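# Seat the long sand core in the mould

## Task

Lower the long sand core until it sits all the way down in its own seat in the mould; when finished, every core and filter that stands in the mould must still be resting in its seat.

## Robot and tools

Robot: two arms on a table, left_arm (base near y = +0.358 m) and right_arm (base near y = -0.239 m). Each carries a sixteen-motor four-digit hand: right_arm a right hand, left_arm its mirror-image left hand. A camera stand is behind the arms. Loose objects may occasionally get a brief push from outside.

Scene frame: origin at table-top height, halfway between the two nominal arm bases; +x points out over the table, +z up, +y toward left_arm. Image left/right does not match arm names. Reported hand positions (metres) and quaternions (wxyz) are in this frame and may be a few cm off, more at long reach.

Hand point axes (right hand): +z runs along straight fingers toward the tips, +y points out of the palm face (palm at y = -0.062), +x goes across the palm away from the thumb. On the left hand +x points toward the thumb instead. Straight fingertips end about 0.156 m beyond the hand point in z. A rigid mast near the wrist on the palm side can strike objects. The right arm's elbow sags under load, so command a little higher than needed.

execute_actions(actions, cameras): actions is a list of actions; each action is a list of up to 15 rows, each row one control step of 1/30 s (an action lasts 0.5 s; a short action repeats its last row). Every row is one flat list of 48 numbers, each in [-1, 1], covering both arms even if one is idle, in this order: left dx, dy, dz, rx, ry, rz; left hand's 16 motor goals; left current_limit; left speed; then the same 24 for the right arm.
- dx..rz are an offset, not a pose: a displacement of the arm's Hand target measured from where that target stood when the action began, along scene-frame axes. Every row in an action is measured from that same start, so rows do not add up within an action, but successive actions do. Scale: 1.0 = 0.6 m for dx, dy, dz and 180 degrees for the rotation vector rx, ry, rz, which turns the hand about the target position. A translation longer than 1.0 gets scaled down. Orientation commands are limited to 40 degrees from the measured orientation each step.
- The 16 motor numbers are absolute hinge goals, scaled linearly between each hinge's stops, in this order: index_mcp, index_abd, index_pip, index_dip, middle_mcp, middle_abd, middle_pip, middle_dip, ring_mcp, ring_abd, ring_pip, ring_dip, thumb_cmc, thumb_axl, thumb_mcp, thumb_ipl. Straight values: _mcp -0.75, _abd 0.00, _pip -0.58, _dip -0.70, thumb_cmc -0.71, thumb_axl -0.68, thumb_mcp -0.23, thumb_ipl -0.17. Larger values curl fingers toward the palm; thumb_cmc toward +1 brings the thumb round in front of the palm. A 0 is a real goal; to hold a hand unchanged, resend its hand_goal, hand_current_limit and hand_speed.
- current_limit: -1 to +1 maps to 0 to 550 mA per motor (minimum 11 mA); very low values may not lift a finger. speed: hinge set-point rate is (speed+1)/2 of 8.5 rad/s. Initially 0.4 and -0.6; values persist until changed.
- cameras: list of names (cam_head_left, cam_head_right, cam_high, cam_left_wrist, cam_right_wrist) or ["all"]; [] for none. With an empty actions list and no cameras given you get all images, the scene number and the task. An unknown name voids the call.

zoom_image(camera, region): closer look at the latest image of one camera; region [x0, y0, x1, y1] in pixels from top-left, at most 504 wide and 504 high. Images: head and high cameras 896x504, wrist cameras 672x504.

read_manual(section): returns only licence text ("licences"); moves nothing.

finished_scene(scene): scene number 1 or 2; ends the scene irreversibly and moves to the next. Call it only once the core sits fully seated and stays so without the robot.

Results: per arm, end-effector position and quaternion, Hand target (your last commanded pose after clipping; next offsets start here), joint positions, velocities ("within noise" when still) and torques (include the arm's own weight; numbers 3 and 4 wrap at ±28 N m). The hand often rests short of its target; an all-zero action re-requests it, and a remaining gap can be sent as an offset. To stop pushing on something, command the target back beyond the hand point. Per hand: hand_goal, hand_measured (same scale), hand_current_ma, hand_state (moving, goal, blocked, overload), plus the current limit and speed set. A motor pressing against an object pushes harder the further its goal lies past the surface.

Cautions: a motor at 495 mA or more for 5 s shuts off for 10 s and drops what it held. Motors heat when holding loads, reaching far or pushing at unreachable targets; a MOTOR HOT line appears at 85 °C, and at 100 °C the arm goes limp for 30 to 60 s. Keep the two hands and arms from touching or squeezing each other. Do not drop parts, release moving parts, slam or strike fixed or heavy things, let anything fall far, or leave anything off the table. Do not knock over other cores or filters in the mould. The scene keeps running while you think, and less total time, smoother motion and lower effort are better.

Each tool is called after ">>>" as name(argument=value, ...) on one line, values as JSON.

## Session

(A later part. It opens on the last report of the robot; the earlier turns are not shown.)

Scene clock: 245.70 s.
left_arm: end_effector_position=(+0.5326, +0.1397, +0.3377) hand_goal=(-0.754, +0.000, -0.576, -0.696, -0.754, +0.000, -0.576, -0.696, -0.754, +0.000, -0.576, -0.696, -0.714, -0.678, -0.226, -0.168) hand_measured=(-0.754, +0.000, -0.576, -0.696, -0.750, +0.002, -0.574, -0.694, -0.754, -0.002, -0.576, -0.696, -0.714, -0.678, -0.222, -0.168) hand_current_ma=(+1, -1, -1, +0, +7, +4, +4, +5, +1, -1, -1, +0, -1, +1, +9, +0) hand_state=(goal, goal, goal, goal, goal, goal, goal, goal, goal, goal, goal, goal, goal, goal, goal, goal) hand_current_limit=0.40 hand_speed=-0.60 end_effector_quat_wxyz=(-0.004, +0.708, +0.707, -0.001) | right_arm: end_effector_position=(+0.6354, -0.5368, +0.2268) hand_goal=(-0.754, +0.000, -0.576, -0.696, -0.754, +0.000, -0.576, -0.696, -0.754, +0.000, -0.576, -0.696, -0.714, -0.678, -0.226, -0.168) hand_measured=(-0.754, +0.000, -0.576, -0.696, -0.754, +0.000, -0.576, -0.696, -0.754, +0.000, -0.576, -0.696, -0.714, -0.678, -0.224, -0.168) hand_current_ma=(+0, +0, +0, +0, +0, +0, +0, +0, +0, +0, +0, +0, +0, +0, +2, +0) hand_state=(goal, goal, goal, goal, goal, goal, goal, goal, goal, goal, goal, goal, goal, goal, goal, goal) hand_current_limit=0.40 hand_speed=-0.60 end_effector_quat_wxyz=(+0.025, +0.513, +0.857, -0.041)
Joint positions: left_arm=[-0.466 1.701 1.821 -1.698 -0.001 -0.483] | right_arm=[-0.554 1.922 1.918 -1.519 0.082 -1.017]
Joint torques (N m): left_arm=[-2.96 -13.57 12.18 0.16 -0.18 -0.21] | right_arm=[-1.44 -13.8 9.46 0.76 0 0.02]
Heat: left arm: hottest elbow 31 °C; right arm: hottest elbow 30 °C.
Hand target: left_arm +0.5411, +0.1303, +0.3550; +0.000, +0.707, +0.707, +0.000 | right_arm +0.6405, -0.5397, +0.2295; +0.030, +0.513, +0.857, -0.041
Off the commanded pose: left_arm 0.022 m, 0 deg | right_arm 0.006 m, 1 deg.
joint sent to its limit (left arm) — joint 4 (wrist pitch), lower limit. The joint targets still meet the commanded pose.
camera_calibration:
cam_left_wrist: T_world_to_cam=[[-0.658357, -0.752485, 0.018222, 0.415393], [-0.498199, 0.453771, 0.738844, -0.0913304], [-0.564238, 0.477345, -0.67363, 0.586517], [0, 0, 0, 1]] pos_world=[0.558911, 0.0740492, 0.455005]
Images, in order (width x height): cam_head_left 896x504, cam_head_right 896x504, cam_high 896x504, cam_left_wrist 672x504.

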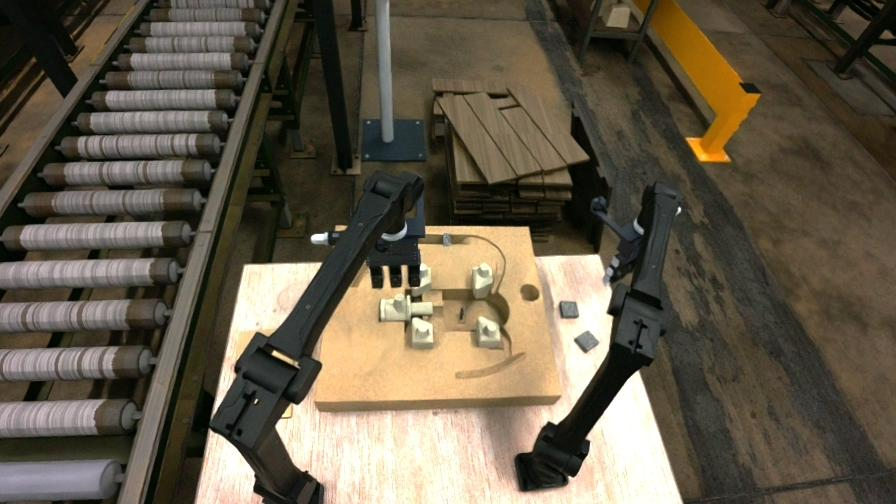

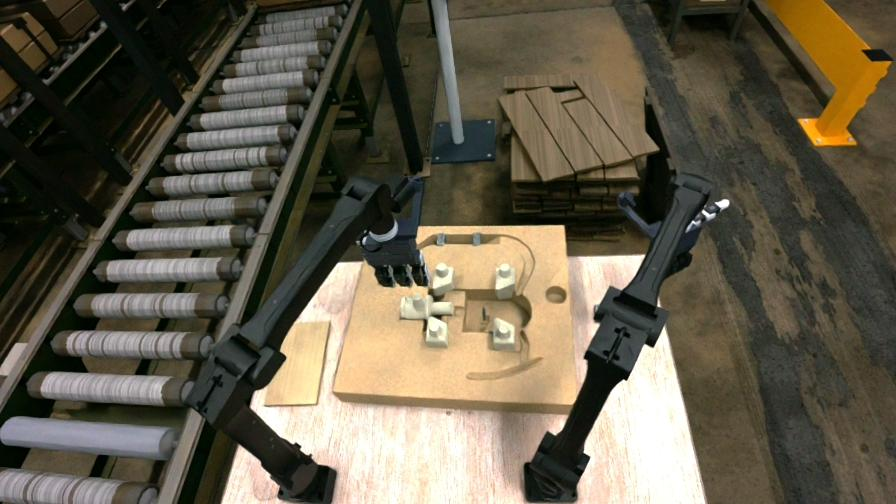

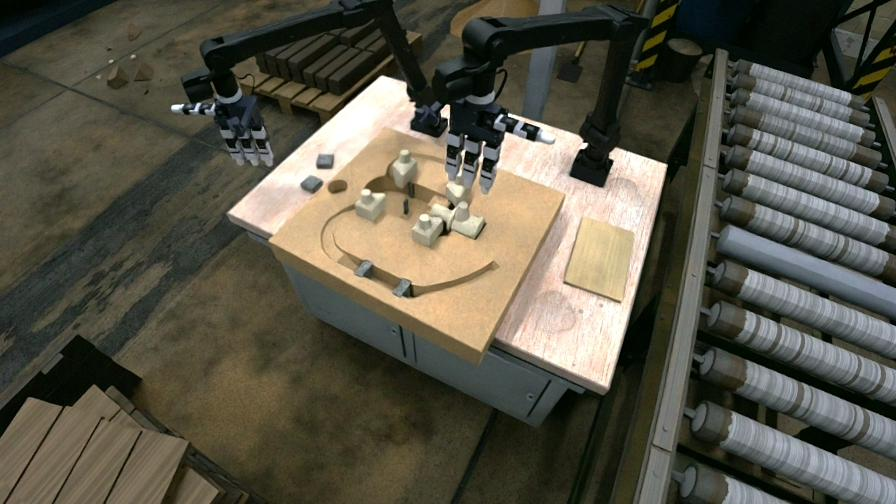

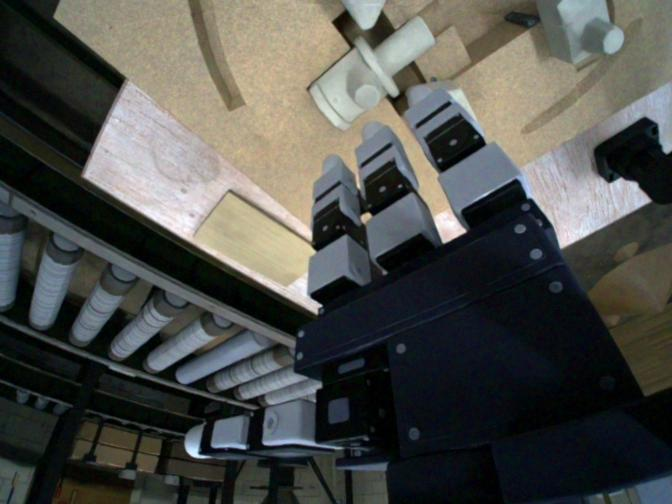

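>>> execute_actions(actions=[[[0.025,0.05,0.02,-0.0387,0.0461,0.1062,-0.754,0,-0.576,-0.696,-0.754,0,-0.576,-0.696,-0.754,0,-0.576,-0.696,-0.714,-0.678,-0.226,-0.168,0.4,-0.6,0,0,0,0,0,0,-0.754,0,-0.576,-0.696,-0.754,0,-0.576,-0.696,-0.754,0,-0.576,-0.696,-0.714,-0.678,-0.226,-0.168,0.4,-0.6]],[[0.025,0.05,0.0,-0.0387,0.0461,0.1062,-0.754,0,-0.576,-0.696,-0.754,0,-0.576,-0.696,-0.754,0,-0.576,-0.696,-0.714,-0.678,-0.226,-0.168,0.4,-0.6,0,0,0,0,0,0,-0.754,0,-0.576,-0.696,-0.754,0,-0.576,-0.696,-0.754,0,-0.576,-0.696,-0.714,-0.678,-0.226,-0.168,0.4,-0.6]],[[0.025,0.05,-0.02,-0.0387,0.0461,0.1062,-0.754,0,-0.576,-0.696,-0.754,0,-0.576,-0.696,-0.754,0,-0.576,-0.696,-0.714,-0.678,-0.226,-0.168,0.4,-0.6,0,0,0,0,0,0,-0.754,0,-0.576,-0.696,-0.754,0,-0.576,-0.696,-0.754,0,-0.576,-0.696,-0.714,-0.678,-0.226,-0.168,0.4,-0.6]],[[0.025,0.05,-0.06,-0.0387,0.0461,0.1062,-0.754,0,-0.576,-0.696,-0.754,0,-0.576,-0.696,-0.754,0,-0.576,-0.696,-0.714,-0.678,-0.226,-0.168,0.4,-0.6,0,0,0,0,0,0,-0.754,0,-0.576,-0.696,-0.754,0,-0.576,-0.696,-0.754,0,-0.576,-0.696,-0.714,-0.678,-0.226,-0.168,0.4,-0.6]]], cameras=["cam_left_wrist","cam_high"])

Scene clock: 325.87 s.
left_arm: end_effector_position=(+0.5903, +0.2558, +0.3007) hand_goal=(-0.754, +0.000, -0.576, -0.696, -0.754, +0.000, -0.576, -0.696, -0.754, +0.000, -0.576, -0.696, -0.714, -0.678, -0.226, -0.168) hand_measured=(-0.748, +0.000, -0.576, -0.696, -0.748, +0.000, -0.574, -0.694, -0.748, -0.002, -0.576, -0.696, -0.710, -0.678, -0.222, -0.168) hand_current_ma=(+14, -1, +0, +0, +14, +0, +4, +5, +15, -1, +0, +0, +9, +1, +9, +0) hand_state=(goal, goal, goal, goal, goal, goal, goal, goal, goal, goal, goal, goal, goal, goal, goal, goal) hand_current_limit=0.40 hand_speed=-0.60 end_effector_quat_wxyz=(+0.014, +0.064, +0.940, -0.336) | right_arm: end_effector_position=(+0.6354, -0.5368, +0.2268) hand_goal=(-0.754, +0.000, -0.576, -0.696, -0.754, +0.000, -0.576, -0.696, -0.754, +0.000, -0.576, -0.696, -0.714, -0.678, -0.226, -0.168) hand_measured=(-0.754, +0.000, -0.576, -0.696, -0.754, +0.000, -0.576, -0.696, -0.754, +0.000, -0.576, -0.696, -0.714, -0.678, -0.224, -0.168) hand_current_ma=(+0, +0, +0, +0, +0, +0, +0, +0, +0, +0, +0, +0, +0, +0, +2, +0) hand_state=(goal, goal, goal, goal, goal, goal, goal, goal, goal, goal, goal, goal, goal, goal, goal, goal) hand_current_limit=0.40 hand_speed=-0.60 end_effector_quat_wxyz=(+0.025, +0.513, +0.857, -0.041)
Joint positions: left_arm=[-0.078 1.987 2.177 -1.704 0.683 -1.551] | right_arm=[-0.554 1.922 1.918 -1.519 0.082 -1.017]
Joint torques (N m): left_arm=[-2.84 -17.96 12.21 0.47 0.88 -0.3] | right_arm=[-1.14 -13.86 9.58 0.81 0.01 -0.08]
Heat: left arm: hottest elbow 45 °C; right arm: hottest elbow 31 °C.
Hand target: left_arm +0.6010, +0.2502, +0.3190; -0.030, +0.083, +0.936, -0.341 | right_arm +0.6405, -0.5397, +0.2295; +0.030, +0.513, +0.857, -0.041
Off the commanded pose: left_arm 0.022 m, 5 deg | right_arm 0.006 m, 1 deg.
joint sent to its limit (left arm) — joint 4 (wrist pitch), lower limit. The joint targets are off in orientation, not in position.
camera_calibration:
cam_left_wrist: T_world_to_cam=[[0.661742, -0.576675, 0.479107, -0.421451], [-0.504904, 0.129618, 0.853388, -0.0355332], [-0.554229, -0.806626, -0.205392, 0.720406], [0, 0, 0, 1]] pos_world=[0.660221, 0.342663, 0.380209]
Images, in order (width x height): cam_high 896x504, cam_left_wrist 672x504.

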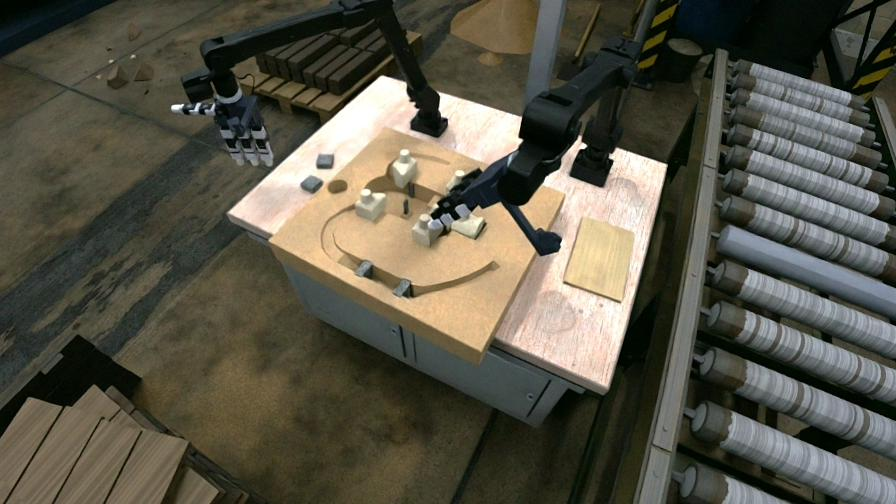

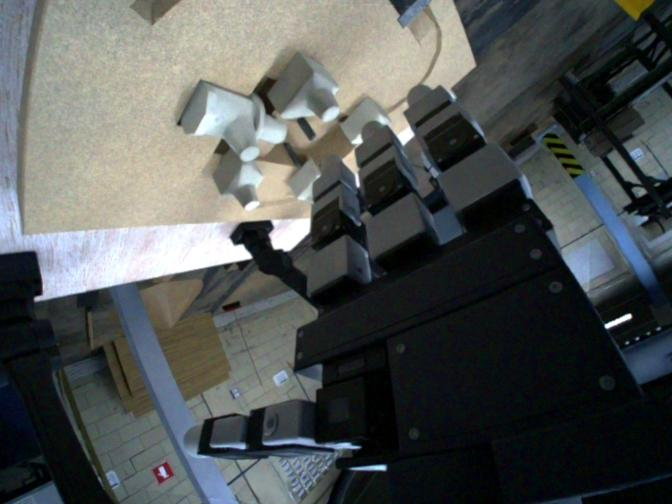

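>>> zoom_image(camera="cam_left_wrist", region=[165, 60, 305, 200])

Scaled by 3.600 from the camera's 672x504 image, which has a finer 960x720 frame.

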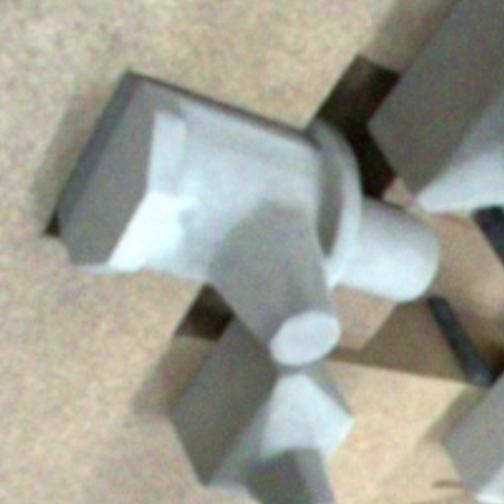

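>>> execute_actions(actions=[[[0.0,0.0,-0.07,0,0,0,-0.754,0,-0.576,-0.696,-0.754,0,-0.576,-0.696,-0.754,0,-0.576,-0.696,-0.714,-0.678,-0.226,-0.168,0.4,-0.6,0,0,0,0,0,0,-0.754,0,-0.576,-0.696,-0.754,0,-0.576,-0.696,-0.754,0,-0.576,-0.696,-0.714,-0.678,-0.226,-0.168,0.4,-0.6]],[[0.0,0.0,-0.06,0,0,0,-0.754,0,-0.576,-0.696,-0.754,0,-0.576,-0.696,-0.754,0,-0.576,-0.696,-0.714,-0.678,-0.226,-0.168,0.4,-0.6,0,0,0,0,0,0,-0.754,0,-0.576,-0.696,-0.754,0,-0.576,-0.696,-0.754,0,-0.576,-0.696,-0.714,-0.678,-0.226,-0.168,0.4,-0.6]]], cameras=["cam_left_wrist","cam_high"])

>>> zoom_image(camera="cam_left_wrist", region=[165, 60, 325, 220])

Scene clock: 373.23 s.
left_arm: end_effector_position=(+0.6008, +0.2538, +0.2528) hand_goal=(-0.754, +0.000, -0.576, -0.696, -0.754, +0.000, -0.576, -0.696, -0.754, +0.000, -0.576, -0.696, -0.714, -0.678, -0.226, -0.168) hand_measured=(-0.748, +0.000, -0.576, -0.696, -0.748, +0.000, -0.574, -0.694, -0.748, -0.002, -0.576, -0.696, -0.710, -0.678, -0.222, -0.168) hand_current_ma=(+14, -1, +0, +0, +14, +0, +4, +5, +15, -1, +0, +0, +9, +1, +9, +0) hand_state=(goal, goal, goal, goal, goal, goal, goal, goal, goal, goal, goal, goal, goal, goal, goal, goal) hand_current_limit=0.40 hand_speed=-0.60 end_effector_quat_wxyz=(-0.016, +0.078, +0.937, -0.339) | right_arm: end_effector_position=(+0.6354, -0.5368, +0.2268) hand_goal=(-0.754, +0.000, -0.576, -0.696, -0.754, +0.000, -0.576, -0.696, -0.754, +0.000, -0.576, -0.696, -0.714, -0.678, -0.226, -0.168) hand_measured=(-0.754, +0.000, -0.576, -0.696, -0.754, +0.000, -0.576, -0.696, -0.754, +0.000, -0.576, -0.696, -0.714, -0.678, -0.224, -0.168) hand_current_ma=(+0, +0, +0, +0, +0, +0, +0, +0, +0, +0, +0, +0, +0, +0, +2, +0) hand_state=(goal, goal, goal, goal, goal, goal, goal, goal, goal, goal, goal, goal, goal, goal, goal, goal) hand_current_limit=0.40 hand_speed=-0.60 end_effector_quat_wxyz=(+0.025, +0.513, +0.857, -0.041)
Joint positions: left_arm=[-0.078 2.061 2.166 -1.704 0.693 -1.49] | right_arm=[-0.554 1.922 1.918 -1.519 0.082 -1.017]
Joint torques (N m): left_arm=[-2.96 -18.08 7.49 0.36 0.87 -0.07] | right_arm=[-1.44 -14.33 9.48 0.9 -0.03 -0.01]
Heat: left arm: hottest elbow 41 °C; right arm: hottest elbow 31 °C.
Hand target: left_arm +0.6010, +0.2502, +0.2410; -0.030, +0.083, +0.936, -0.341 | right_arm +0.6405, -0.5397, +0.2295; +0.030, +0.513, +0.857, -0.041
Off the commanded pose: left_arm 0.012 m, 2 deg | right_arm 0.006 m, 1 deg.
joint sent to its limit (left arm) — joint 4 (wrist pitch), lower limit. The joint targets still meet the commanded pose.
camera_calibration:
cam_left_wrist: T_world_to_cam=[[0.65619, -0.605436, 0.450402, -0.388673], [-0.457247, 0.155797, 0.875587, -0.0299184], [-0.600283, -0.780496, -0.174601, 0.728127], [0, 0, 0, 1]] pos_world=[0.678446, 0.337645, 0.328387]
Images, in order (width x height): cam_high 896x504, cam_left_wrist 672x504.

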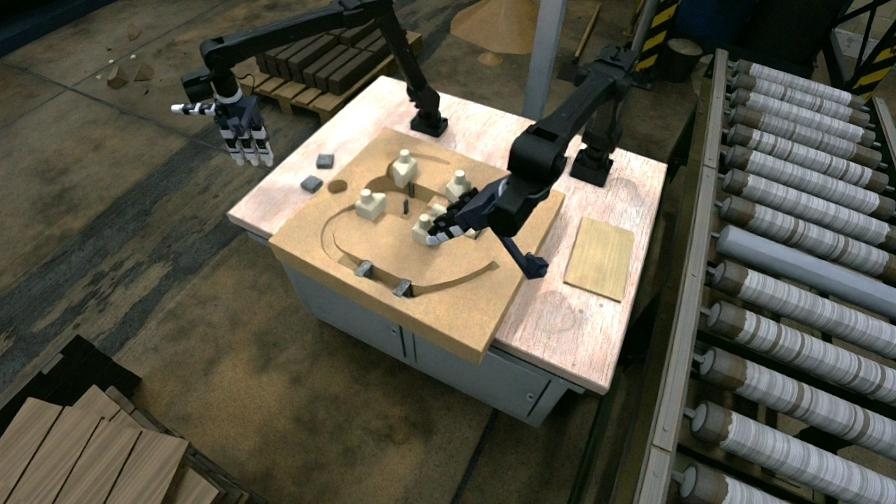

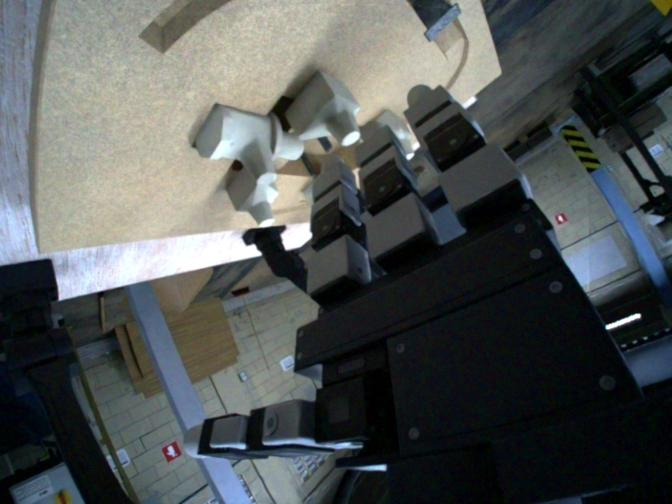

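Scaled by 3.150 from the camera's 672x504 image, which has a finer 960x720 frame.

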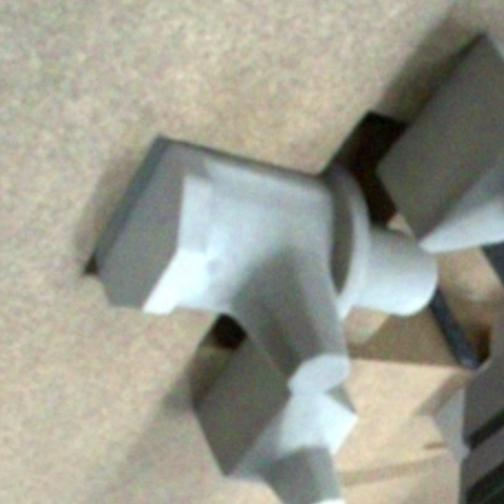

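>>> zoom_image(camera="cam_left_wrist", region=[185, 95, 275, 165])

>>> zoom_image(camera="cam_left_wrist", region=[190, 95, 240, 145])

Scaled by 5.600 from the camera's 672x504 image, which has a finer 960x720 frame.

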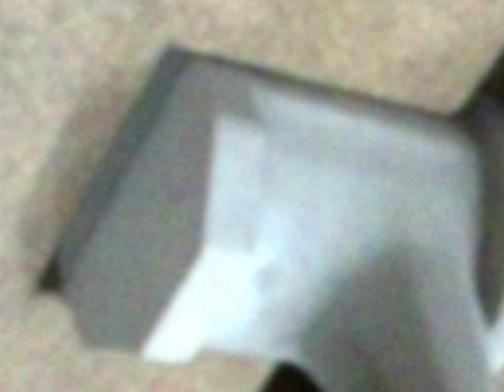

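Scaled by 10.080 from the camera's 672x504 image, which has a finer 960x720 frame.

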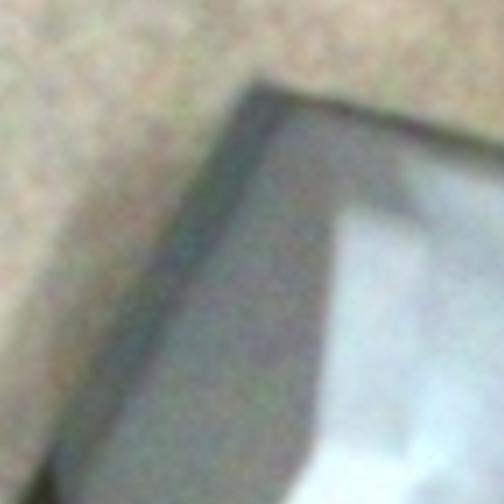

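>>> execute_actions(actions=[[[-0.01,-0.02,0.08,0.0387,-0.0461,-0.1062,-0.754,0,-0.576,-0.696,-0.754,0,-0.576,-0.696,-0.754,0,-0.576,-0.696,-0.714,-0.678,-0.226,-0.168,0.4,-0.6,0,0,0,0,0,0,-0.754,0,-0.576,-0.696,-0.754,0,-0.576,-0.696,-0.754,0,-0.576,-0.696,-0.714,-0.678,-0.226,-0.168,0.4,-0.6]],[[-0.03,-0.06,0.07,0.0387,-0.0461,-0.1062,-0.754,0,-0.576,-0.696,-0.754,0,-0.576,-0.696,-0.754,0,-0.576,-0.696,-0.714,-0.678,-0.226,-0.168,0.4,-0.6,0,0,0,0,0,0,-0.754,0,-0.576,-0.696,-0.754,0,-0.576,-0.696,-0.754,0,-0.576,-0.696,-0.714,-0.678,-0.226,-0.168,0.4,-0.6]],[[-0.03,-0.06,0.02,0.0387,-0.0461,-0.1062,-0.754,0,-0.576,-0.696,-0.754,0,-0.576,-0.696,-0.754,0,-0.576,-0.696,-0.714,-0.678,-0.226,-0.168,0.4,-0.6,0,0,0,0,0,0,-0.754,0,-0.576,-0.696,-0.754,0,-0.576,-0.696,-0.754,0,-0.576,-0.696,-0.714,-0.678,-0.226,-0.168,0.4,-0.6]],[[-0.03,-0.06,-0.02,0.0387,-0.0461,-0.1062,-0.754,0,-0.576,-0.696,-0.754,0,-0.576,-0.696,-0.754,0,-0.576,-0.696,-0.714,-0.678,-0.226,-0.168,0.4,-0.6,0,0,0,0,0,0,-0.754,0,-0.576,-0.696,-0.754,0,-0.576,-0.696,-0.754,0,-0.576,-0.696,-0.714,-0.678,-0.226,-0.168,0.4,-0.6]]], cameras=["cam_left_wrist"])

>>> zoom_image(camera="cam_left_wrist", region=[290, 0, 450, 160])

Scene clock: 416.13 s.
left_arm: end_effector_position=(+0.5427, +0.1283, +0.3196) hand_goal=(-0.754, +0.000, -0.576, -0.696, -0.754, +0.000, -0.576, -0.696, -0.754, +0.000, -0.576, -0.696, -0.714, -0.678, -0.226, -0.168) hand_measured=(-0.750, +0.000, -0.576, -0.696, -0.750, +0.000, -0.574, -0.694, -0.750, -0.002, -0.576, -0.696, -0.712, -0.678, -0.222, -0.168) hand_current_ma=(+6, -1, +0, +0, +6, +0, +3, +5, +7, -1, +0, +0, +5, +1, +9, +0) hand_state=(goal, goal, goal, goal, goal, goal, goal, goal, goal, goal, goal, goal, goal, goal, goal, goal) hand_current_limit=0.40 hand_speed=-0.60 end_effector_quat_wxyz=(-0.013, +0.703, +0.711, -0.005) | right_arm: end_effector_position=(+0.6354, -0.5368, +0.2268) hand_goal=(-0.754, +0.000, -0.576, -0.696, -0.754, +0.000, -0.576, -0.696, -0.754, +0.000, -0.576, -0.696, -0.714, -0.678, -0.226, -0.168) hand_measured=(-0.754, +0.000, -0.576, -0.696, -0.754, +0.000, -0.576, -0.696, -0.754, +0.000, -0.576, -0.696, -0.714, -0.678, -0.224, -0.168) hand_current_ma=(+0, +0, +0, +0, +0, +0, +0, +0, +0, +0, +0, +0, +0, +0, +2, +0) hand_state=(goal, goal, goal, goal, goal, goal, goal, goal, goal, goal, goal, goal, goal, goal, goal, goal) hand_current_limit=0.40 hand_speed=-0.60 end_effector_quat_wxyz=(+0.025, +0.513, +0.857, -0.041)
Joint positions: left_arm=[-0.477 1.753 1.847 -1.693 0.002 -0.506] | right_arm=[-0.554 1.922 1.918 -1.519 0.082 -1.017]
Joint torques (N m): left_arm=[-2.2 -17.44 7.27 0.79 -0.24 -0.02] | right_arm=[-1.08 -13.86 9.59 0.75 0.03 -0.01]
Heat: left arm: hottest elbow 37 °C; right arm: hottest elbow 31 °C.
Hand target: left_arm +0.5411, +0.1303, +0.3310; +0.000, +0.707, +0.707, +0.000 | right_arm +0.6405, -0.5397, +0.2295; +0.030, +0.513, +0.857, -0.041
Off the commanded pose: left_arm 0.012 m, 2 deg | right_arm 0.006 m, 1 deg.
camera_calibration:
cam_left_wrist: T_world_to_cam=[[-0.648703, -0.760618, 0.0253948, 0.407232], [-0.48894, 0.442105, 0.751984, -0.0754972], [-0.5832, 0.475398, -0.658692, 0.591193], [0, 0, 0, 1]] pos_world=[0.572043, 0.0620743, 0.435845]
Images, in order (width x height): cam_left_wrist 672x504.

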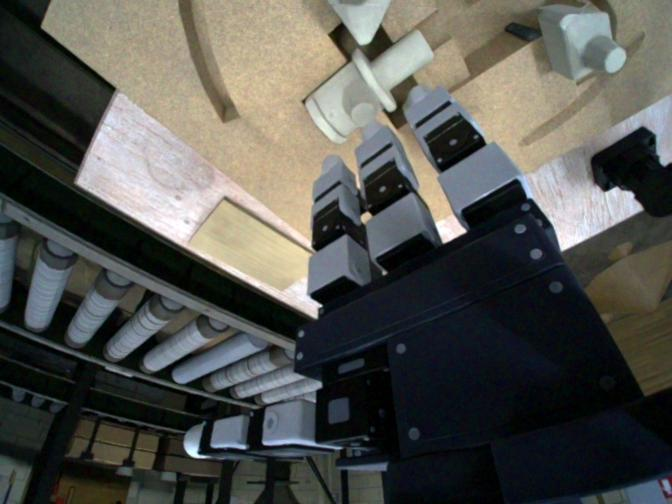

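Scaled by 3.150 from the camera's 672x504 image, which has a finer 960x720 frame.

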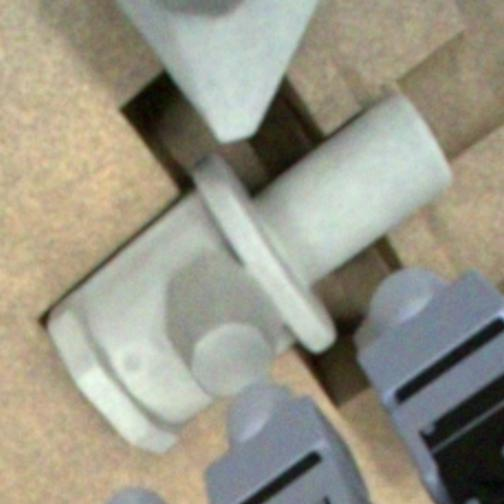

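>>> execute_actions(actions=[[[0,0.003,-0.07,0,0,0,-0.754,0,-0.576,-0.696,-0.754,0,-0.576,-0.696,-0.754,0,-0.576,-0.696,-0.714,-0.678,-0.226,-0.168,0.4,-0.6,0,0,0,0,0,0,-0.754,0,-0.576,-0.696,-0.754,0,-0.576,-0.696,-0.754,0,-0.576,-0.696,-0.714,-0.678,-0.226,-0.168,0.4,-0.6]],[[0,0,-0.025,0,0,0,-0.754,0,-0.576,-0.696,-0.754,0,-0.576,-0.696,-0.754,0,-0.576,-0.696,-0.714,-0.678,-0.226,-0.168,0.4,-0.6,0,0,0,0,0,0,-0.754,0,-0.576,-0.696,-0.754,0,-0.576,-0.696,-0.754,0,-0.576,-0.696,-0.714,-0.678,-0.226,-0.168,0.4,-0.6]],[[0,0,-0.025,0,0,0,-0.754,0,-0.576,-0.696,-0.754,0,-0.576,-0.696,-0.754,0,-0.576,-0.696,-0.714,-0.678,-0.226,-0.168,0.4,-0.6,0,0,0,0,0,0,-0.754,0,-0.576,-0.696,-0.754,0,-0.576,-0.696,-0.754,0,-0.576,-0.696,-0.714,-0.678,-0.226,-0.168,0.4,-0.6]]], cameras=["cam_left_wrist","cam_high"])

>>> zoom_image(camera="cam_left_wrist", region=[280, 20, 460, 200])

>>> zoom_image(camera="cam_high", region=[430, 180, 500, 250])

Scene clock: 425.67 s.
left_arm: end_effector_position=(+0.5413, +0.1290, +0.2753) hand_goal=(-0.754, +0.000, -0.576, -0.696, -0.754, +0.000, -0.576, -0.696, -0.754, +0.000, -0.576, -0.696, -0.714, -0.678, -0.226, -0.168) hand_measured=(-0.750, +0.000, -0.576, -0.696, -0.762, -0.008, -0.580, -0.698, -0.750, -0.002, -0.576, -0.696, -0.712, -0.678, -0.222, -0.168) hand_current_ma=(+6, -1, +0, +0, -19, -15, -8, -3, +7, -1, +0, +0, +4, +1, +9, +0) hand_state=(goal, goal, goal, goal, goal, goal, goal, goal, goal, goal, goal, goal, goal, goal, goal, goal) hand_current_limit=0.40 hand_speed=-0.60 end_effector_quat_wxyz=(+0.009, +0.705, +0.709, +0.002) | right_arm: end_effector_position=(+0.6354, -0.5368, +0.2268) hand_goal=(-0.754, +0.000, -0.576, -0.696, -0.754, +0.000, -0.576, -0.696, -0.754, +0.000, -0.576, -0.696, -0.714, -0.678, -0.226, -0.168) hand_measured=(-0.754, +0.000, -0.576, -0.696, -0.754, +0.000, -0.576, -0.696, -0.754, +0.000, -0.576, -0.696, -0.714, -0.678, -0.224, -0.168) hand_current_ma=(+0, +0, +0, +0, +0, +0, +0, +0, +0, +0, +0, +0, +0, +0, +2, +0) hand_state=(goal, goal, goal, goal, goal, goal, goal, goal, goal, goal, goal, goal, goal, goal, goal, goal) hand_current_limit=0.40 hand_speed=-0.60 end_effector_quat_wxyz=(+0.025, +0.513, +0.857, -0.041)
Joint positions: left_arm=[-0.477 1.713 1.669 -1.508 0.001 -0.501] | right_arm=[-0.554 1.922 1.918 -1.519 0.082 -1.017]
Joint torques (N m): left_arm=[-1.85 -14.1 6.19 1.2 -0.14 -0.03] | right_arm=[-2.2 -14.33 9.57 0.66 0.05 0.03]
Heat: left arm: hottest elbow 37 °C; right arm: hottest elbow 32 °C.
Hand target: left_arm +0.5411, +0.1321, +0.2592; +0.000, +0.707, +0.707, +0.000 | right_arm +0.6405, -0.5397, +0.2295; +0.030, +0.513, +0.857, -0.041
Off the commanded pose: left_arm 0.017 m, 1 deg | right_arm 0.006 m, 1 deg.
camera_calibration:
cam_left_wrist: T_world_to_cam=[[-0.653528, -0.756772, 0.0140299, 0.41323], [-0.517496, 0.460269, 0.721353, -0.0216206], [-0.552358, 0.464164, -0.692425, 0.554984], [0, 0, 0, 1]] pos_world=[0.565418, 0.0650691, 0.394084]
Images, in order (width x height): cam_high 896x504, cam_left_wrist 672x504.

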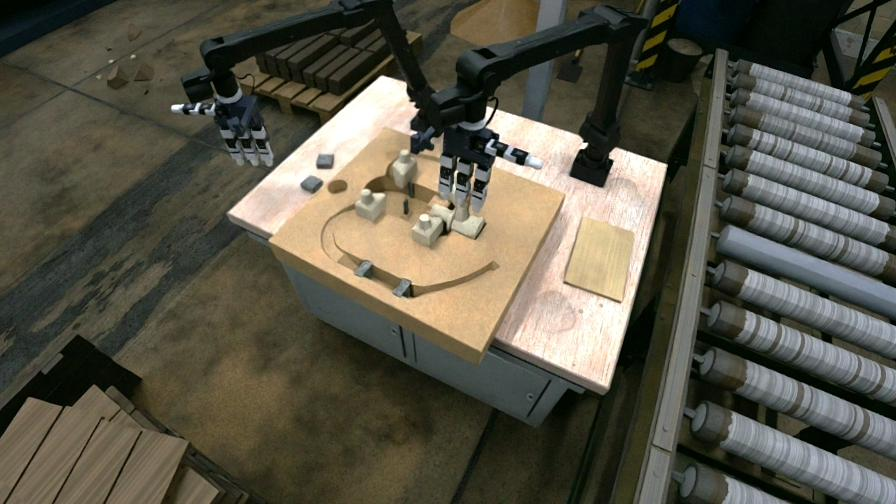

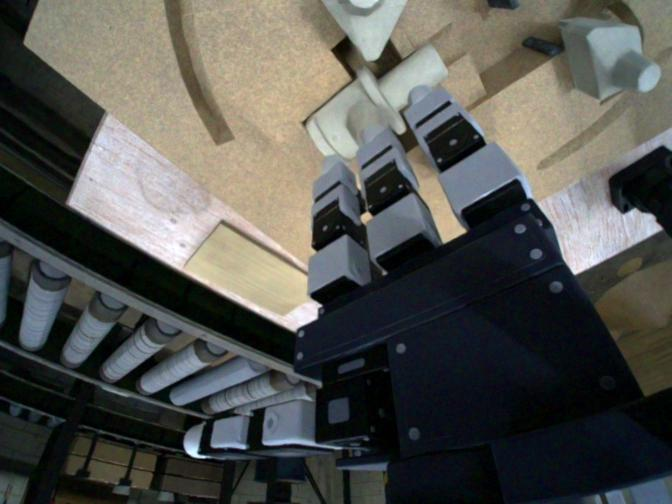

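Scaled by 2.800 from the camera's 672x504 image, which has a finer 960x720 frame.

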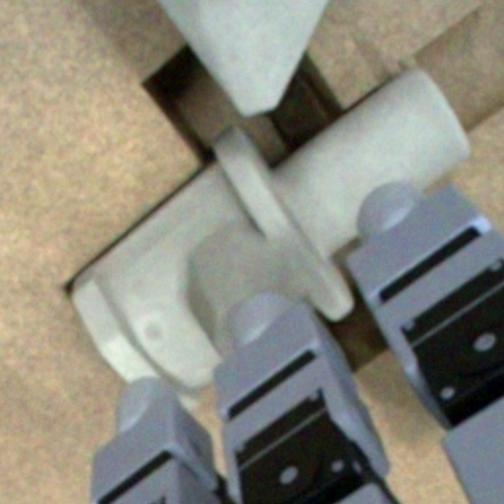

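Scaled by 7.200 from the camera's 896x504 image, which has a finer 1280x720 frame.

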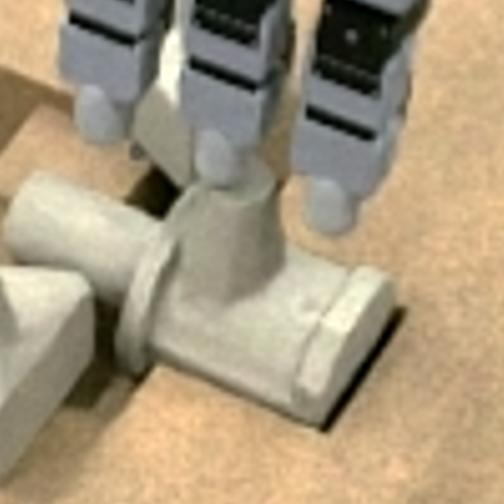

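>>> execute_actions(actions=[[[0.0,0.018,0.04,0,0,0,-0.754,0,-0.576,-0.696,-0.754,0,-0.576,-0.696,-0.754,0,-0.576,-0.696,-0.714,-0.678,-0.226,-0.168,0.4,-0.6,0,0,0,0,0,0,-0.754,0,-0.576,-0.696,-0.754,0,-0.576,-0.696,-0.754,0,-0.576,-0.696,-0.714,-0.678,-0.226,-0.168,0.4,-0.6]],[[0,0,-0.05,0,0,0,-0.754,0,-0.576,-0.696,-0.754,0,-0.576,-0.696,-0.754,0,-0.576,-0.696,-0.714,-0.678,-0.226,-0.168,0.4,-0.6,0,0,0,0,0,0,-0.754,0,-0.576,-0.696,-0.754,0,-0.576,-0.696,-0.754,0,-0.576,-0.696,-0.714,-0.678,-0.226,-0.168,0.4,-0.6]],[[0,-0.005,-0.05,0,0,0,-0.754,0,-0.576,-0.696,-0.754,0,-0.576,-0.696,-0.754,0,-0.576,-0.696,-0.714,-0.678,-0.226,-0.168,0.4,-0.6,0,0,0,0,0,0,-0.754,0,-0.576,-0.696,-0.754,0,-0.576,-0.696,-0.754,0,-0.576,-0.696,-0.714,-0.678,-0.226,-0.168,0.4,-0.6]]], cameras=["cam_left_wrist","cam_high"])

>>> zoom_image(camera="cam_high", region=[430, 180, 500, 250])

Scene clock: 435.10 s.
left_arm: end_effector_position=(+0.5398, +0.1318, +0.2770) hand_goal=(-0.754, +0.000, -0.576, -0.696, -0.754, +0.000, -0.576, -0.696, -0.754, +0.000, -0.576, -0.696, -0.714, -0.678, -0.226, -0.168) hand_measured=(-0.752, +0.000, -0.576, -0.696, -0.782, -0.010, -0.592, -0.706, -0.750, -0.002, -0.576, -0.696, -0.712, -0.678, -0.222, -0.168) hand_current_ma=(+5, -1, +0, +0, -82, -21, -41, -24, +6, -1, +0, +0, +3, +1, +9, +0) hand_state=(goal, goal, goal, goal, blocked, goal, goal, goal, goal, goal, goal, goal, goal, goal, goal, goal) hand_current_limit=0.40 hand_speed=-0.60 end_effector_quat_wxyz=(+0.040, +0.709, +0.704, +0.012) | right_arm: end_effector_position=(+0.6354, -0.5368, +0.2268) hand_goal=(-0.754, +0.000, -0.576, -0.696, -0.754, +0.000, -0.576, -0.696, -0.754, +0.000, -0.576, -0.696, -0.714, -0.678, -0.226, -0.168) hand_measured=(-0.754, +0.000, -0.576, -0.696, -0.754, +0.000, -0.576, -0.696, -0.754, +0.000, -0.576, -0.696, -0.714, -0.678, -0.224, -0.168) hand_current_ma=(+0, +0, +0, +0, +0, +0, +0, +0, +0, +0, +0, +0, +0, +0, +2, +0) hand_state=(goal, goal, goal, goal, goal, goal, goal, goal, goal, goal, goal, goal, goal, goal, goal, goal) hand_current_limit=0.40 hand_speed=-0.60 end_effector_quat_wxyz=(+0.025, +0.513, +0.857, -0.041)
Joint positions: left_arm=[-0.472 1.662 1.594 -1.42 0.001 -0.482] | right_arm=[-0.554 1.922 1.918 -1.519 0.082 -1.017]
Joint torques (N m): left_arm=[-1.44 -9.82 4.46 1.4 -0.12 -0.1] | right_arm=[-1.85 -14.56 9.44 0.65 0.06 0.03]
Heat: left arm: hottest elbow 37 °C; right arm: hottest elbow 32 °C.
Hand target: left_arm +0.5411, +0.1399, +0.2232; +0.000, +0.707, +0.707, +0.000 | right_arm +0.6405, -0.5397, +0.2295; +0.030, +0.513, +0.857, -0.041
Off the commanded pose: left_arm 0.055 m, 5 deg | right_arm 0.006 m, 1 deg.
camera_calibration:
cam_left_wrist: T_world_to_cam=[[-0.66397, -0.747759, -0.000744251, 0.422928], [-0.551146, 0.488716, 0.67631, 0.0019601], [-0.505353, 0.44946, -0.736617, 0.542731], [0, 0, 0, 1]] pos_world=[0.556162, 0.0713544, 0.398774]
Images, in order (width x height): cam_high 896x504, cam_left_wrist 672x504.

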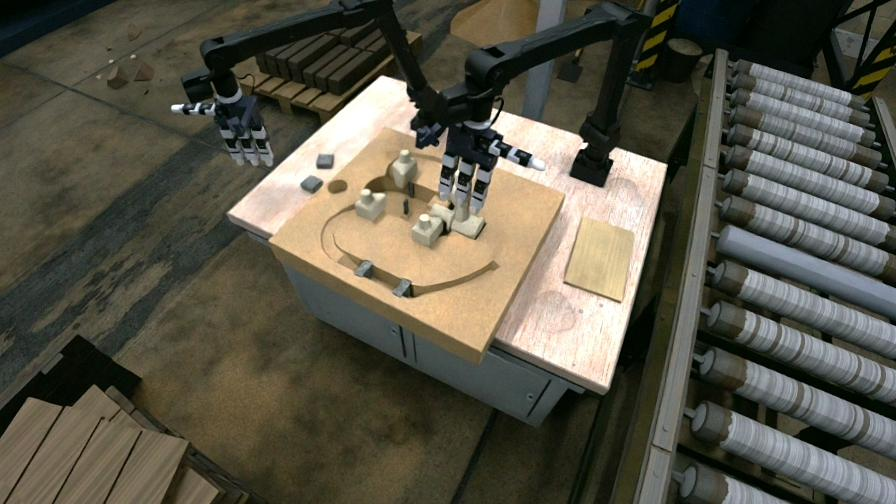

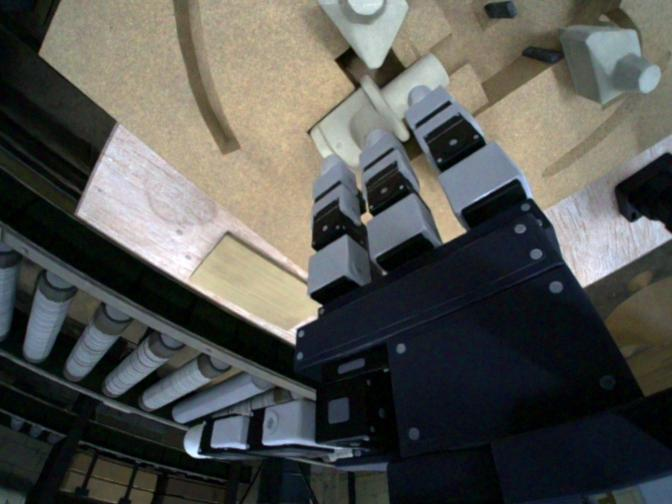

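Scaled by 7.200 from the camera's 896x504 image, which has a finer 1280x720 frame.

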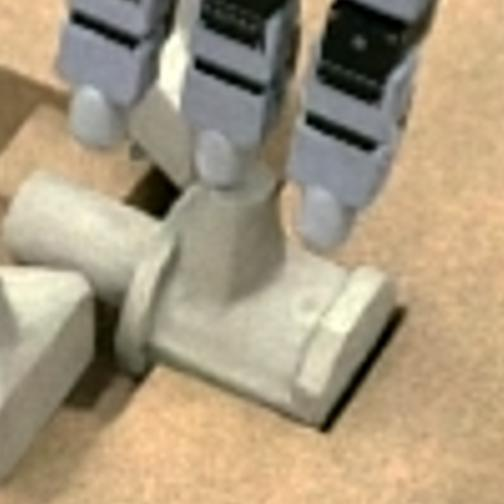

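>>> zoom_image(camera="cam_left_wrist", region=[325, 30, 425, 130])

>>> execute_actions(actions=[], cameras=["cam_head_left","cam_head_right"])

>>> zoom_image(camera="cam_head_left", region=[400, 310, 435, 345])

>>> zoom_image(camera="cam_head_left", region=[400, 280, 435, 315])

>>> zoom_image(camera="cam_head_right", region=[415, 310, 450, 345])

>>> zoom_image(camera="cam_head_right", region=[415, 280, 450, 315])

Scaled by 5.040 from the camera's 672x504 image, which has a finer 960x720 frame.

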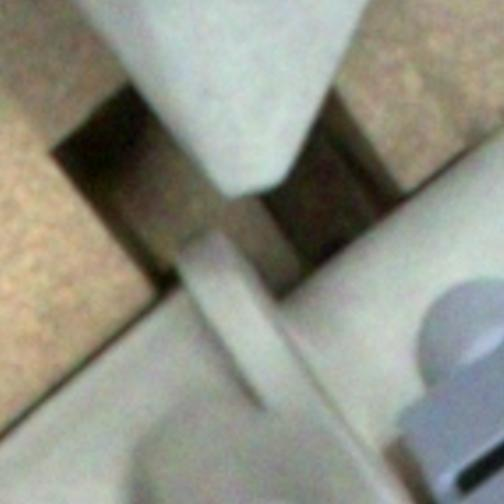

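Scene clock: 464.50 s.
left_arm: end_effector_position=(+0.5398, +0.1318, +0.2770) hand_goal=(-0.754, +0.000, -0.576, -0.696, -0.754, +0.000, -0.576, -0.696, -0.754, +0.000, -0.576, -0.696, -0.714, -0.678, -0.226, -0.168) hand_measured=(-0.752, +0.000, -0.576, -0.696, -0.782, -0.010, -0.592, -0.706, -0.750, -0.002, -0.576, -0.696, -0.712, -0.678, -0.222, -0.168) hand_current_ma=(+5, -1, +0, +0, -82, -21, -41, -24, +6, -1, +0, +0, +3, +1, +9, +0) hand_state=(goal, goal, goal, goal, blocked, goal, goal, goal, goal, goal, goal, goal, goal, goal, goal, goal) hand_current_limit=0.40 hand_speed=-0.60 end_effector_quat_wxyz=(+0.040, +0.709, +0.704, +0.012) | right_arm: end_effector_position=(+0.6354, -0.5368, +0.2268) hand_goal=(-0.754, +0.000, -0.576, -0.696, -0.754, +0.000, -0.576, -0.696, -0.754, +0.000, -0.576, -0.696, -0.714, -0.678, -0.226, -0.168) hand_measured=(-0.754, +0.000, -0.576, -0.696, -0.754, +0.000, -0.576, -0.696, -0.754, +0.000, -0.576, -0.696, -0.714, -0.678, -0.224, -0.168) hand_current_ma=(+0, +0, +0, +0, +0, +0, +0, +0, +0, +0, +0, +0, +0, +0, +2, +0) hand_state=(goal, goal, goal, goal, goal, goal, goal, goal, goal, goal, goal, goal, goal, goal, goal, goal) hand_current_limit=0.40 hand_speed=-0.60 end_effector_quat_wxyz=(+0.025, +0.513, +0.857, -0.041)
Joint positions: left_arm=[-0.472 1.662 1.594 -1.42 0.001 -0.482] | right_arm=[-0.554 1.922 1.918 -1.519 0.082 -1.017]
Joint velocities: within noise
Joint torques (N m): left_arm=[-1.44 -9.93 4.59 1.42 -0.11 -0.07] | right_arm=[-1.32 -14.45 9.5 0.66 0.03 0]
Heat: left arm: hottest elbow 33 °C; right arm: hottest elbow 32 °C.
Hand target: left_arm +0.5411, +0.1399, +0.2232; +0.000, +0.707, +0.707, +0.000 | right_arm +0.6405, -0.5397, +0.2295; +0.030, +0.513, +0.857, -0.041
Off the commanded pose: left_arm 0.055 m, 5 deg | right_arm 0.006 m, 1 deg.
Images, in order (width x height): cam_head_left 896x504, cam_head_right 896x504.

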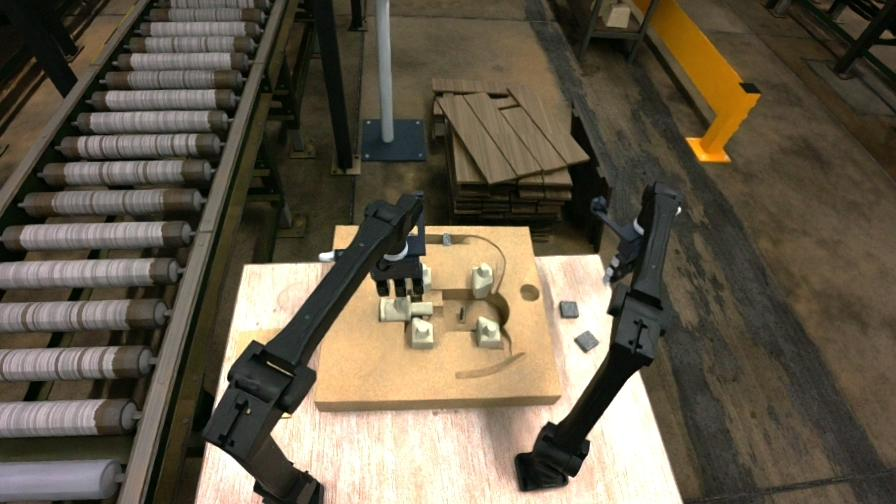

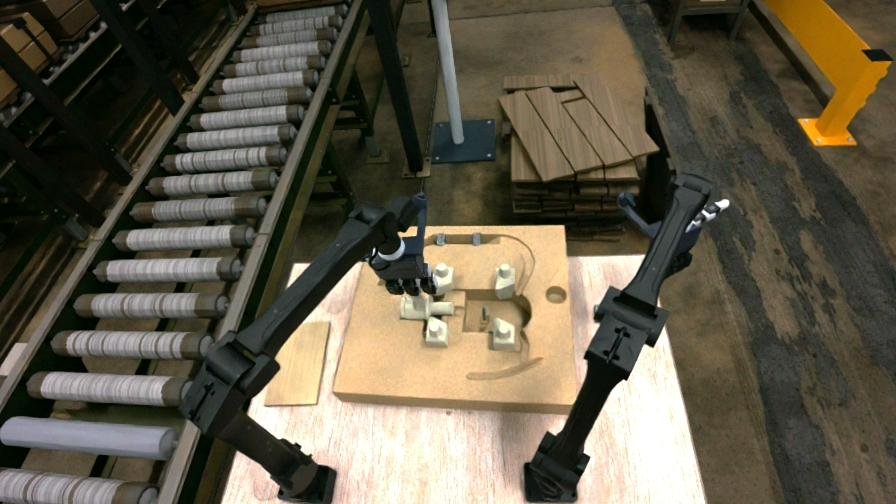

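Scaled by 14.400 from the camera's 896x504 image, which has a finer 1280x720 frame.

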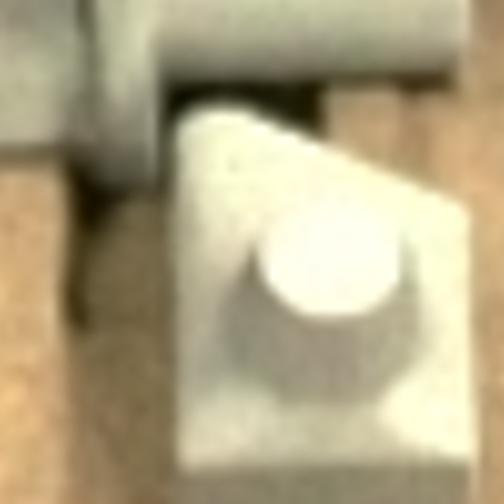

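Scaled by 14.400 from the camera's 896x504 image, which has a finer 1280x720 frame.

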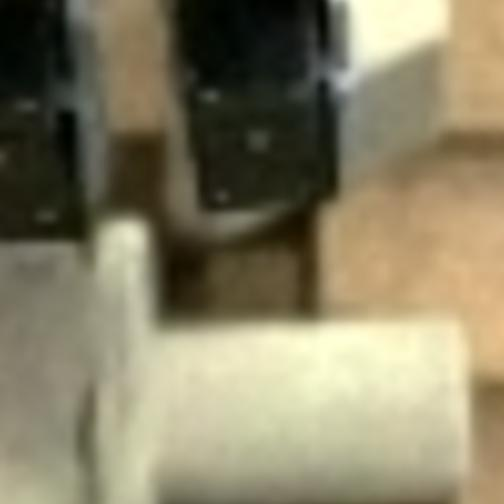

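Scaled by 14.400 from the camera's 896x504 image, which has a finer 1280x720 frame.

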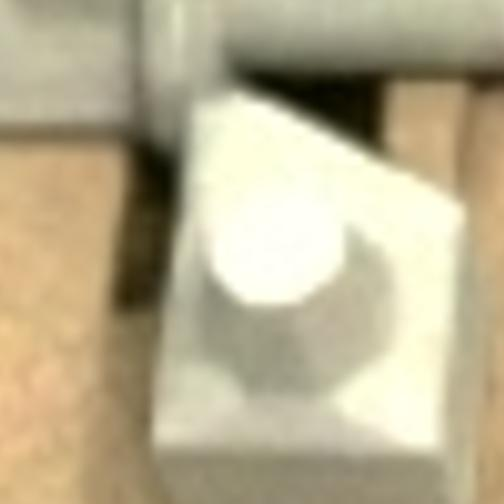

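Scaled by 14.400 from the camera's 896x504 image, which has a finer 1280x720 frame.

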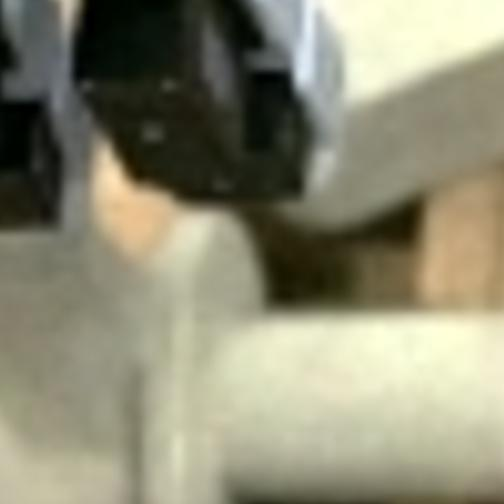

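>>> execute_actions(actions=[[[0,0,-0.035,0,0.02,0,-0.754,0,-0.576,-0.696,-0.754,0,-0.576,-0.696,-0.754,0,-0.576,-0.696,-0.714,-0.678,-0.226,-0.168,0.5,-0.6,0,0,0,0,0,0,-0.754,0,-0.576,-0.696,-0.754,0,-0.576,-0.696,-0.754,0,-0.576,-0.696,-0.714,-0.678,-0.226,-0.168,0.4,-0.6]],[[0,0,-0.035,0,0.01,0,-0.754,0,-0.576,-0.696,-0.754,0,-0.576,-0.696,-0.754,0,-0.576,-0.696,-0.714,-0.678,-0.226,-0.168,0.5,-0.6,0,0,0,0,0,0,-0.754,0,-0.576,-0.696,-0.754,0,-0.576,-0.696,-0.754,0,-0.576,-0.696,-0.714,-0.678,-0.226,-0.168,0.4,-0.6]]], cameras=["cam_left_wrist","cam_high"])

>>> zoom_image(camera="cam_high", region=[430, 180, 500, 250])

Scene clock: 477.70 s.
left_arm: end_effector_position=(+0.5407, +0.1348, +0.2734) hand_goal=(-0.754, +0.000, -0.576, -0.696, -0.754, +0.000, -0.576, -0.696, -0.754, +0.000, -0.576, -0.696, -0.714, -0.678, -0.226, -0.168) hand_measured=(-0.752, +0.000, -0.576, -0.696, -0.782, -0.008, -0.592, -0.706, -0.750, -0.002, -0.576, -0.696, -0.712, -0.678, -0.222, -0.168) hand_current_ma=(+5, -1, +0, +0, -83, -16, -41, -24, +6, -1, +0, +0, +3, +1, +9, +0) hand_state=(goal, goal, goal, goal, blocked, goal, goal, goal, goal, goal, goal, goal, goal, goal, goal, goal) hand_current_limit=0.50 hand_speed=-0.60 end_effector_quat_wxyz=(+0.044, +0.707, +0.706, -0.007) | right_arm: end_effector_position=(+0.6354, -0.5368, +0.2268) hand_goal=(-0.754, +0.000, -0.576, -0.696, -0.754, +0.000, -0.576, -0.696, -0.754, +0.000, -0.576, -0.696, -0.714, -0.678, -0.226, -0.168) hand_measured=(-0.754, +0.000, -0.576, -0.696, -0.754, +0.000, -0.576, -0.696, -0.754, +0.000, -0.576, -0.696, -0.714, -0.678, -0.224, -0.168) hand_current_ma=(+0, +0, +0, +0, +0, +0, +0, +0, +0, +0, +0, +0, +0, +0, +2, +0) hand_state=(goal, goal, goal, goal, goal, goal, goal, goal, goal, goal, goal, goal, goal, goal, goal, goal) hand_current_limit=0.40 hand_speed=-0.60 end_effector_quat_wxyz=(+0.025, +0.513, +0.857, -0.041)
Joint positions: left_arm=[-0.454 1.664 1.594 -1.422 0.039 -0.473] | right_arm=[-0.554 1.922 1.918 -1.519 0.082 -1.017]
Joint torques (N m): left_arm=[-1.79 -5.71 3.9 0.76 0.1 -0.03] | right_arm=[-1.67 -14.1 9.51 0.77 0.03 0.01]
Heat: left arm: hottest elbow 32 °C; right arm: hottest elbow 32 °C.
Hand target: left_arm +0.5411, +0.1399, +0.1811; -0.033, +0.706, +0.706, -0.033 | right_arm +0.6405, -0.5397, +0.2295; +0.030, +0.513, +0.857, -0.041
Off the commanded pose: left_arm 0.092 m, 9 deg | right_arm 0.006 m, 1 deg.
camera_calibration:
cam_left_wrist: T_world_to_cam=[[-0.659876, -0.750493, 0.0363877, 0.413762], [-0.539418, 0.506887, 0.672379, -0.00429282], [-0.52306, 0.424059, -0.739312, 0.553033], [0, 0, 0, 1]] pos_world=[0.559985, 0.0781833, 0.396694]
Images, in order (width x height): cam_high 896x504, cam_left_wrist 672x504.

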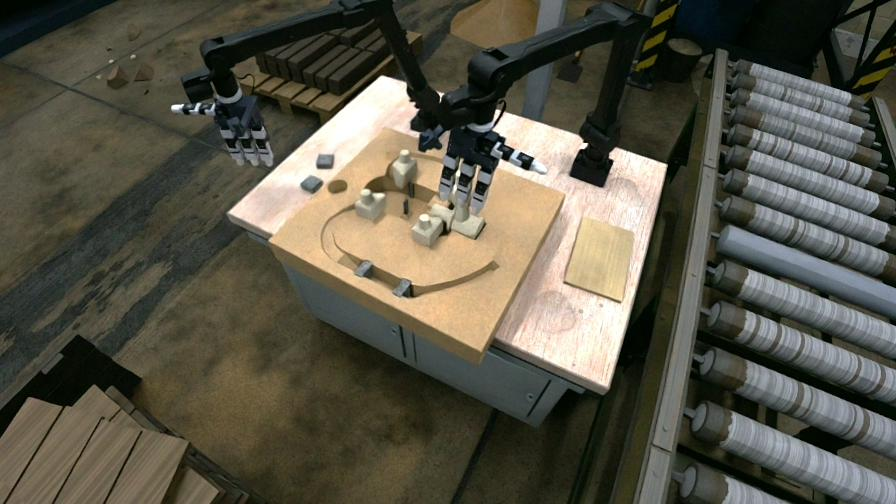

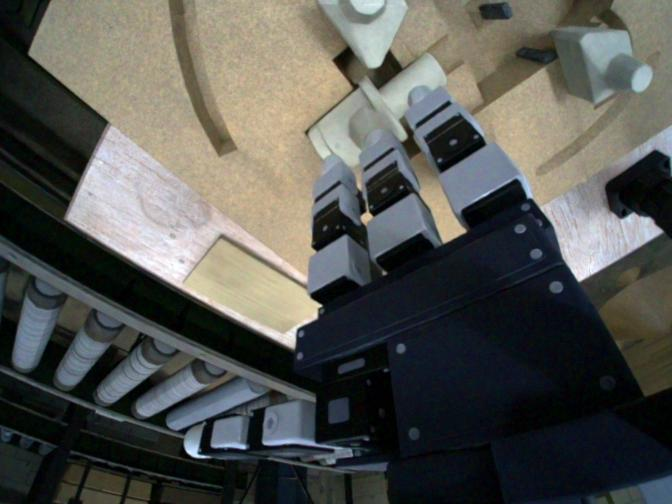

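Scaled by 7.200 from the camera's 896x504 image, which has a finer 1280x720 frame.

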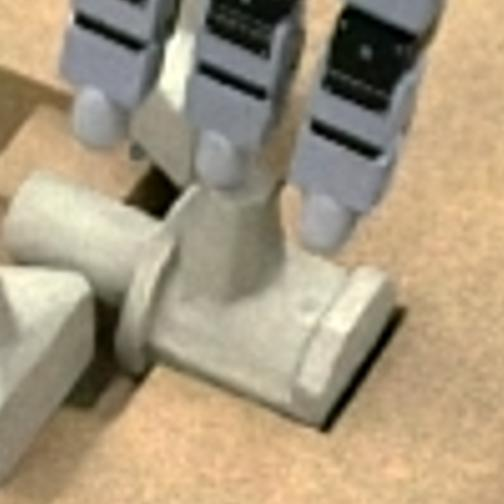

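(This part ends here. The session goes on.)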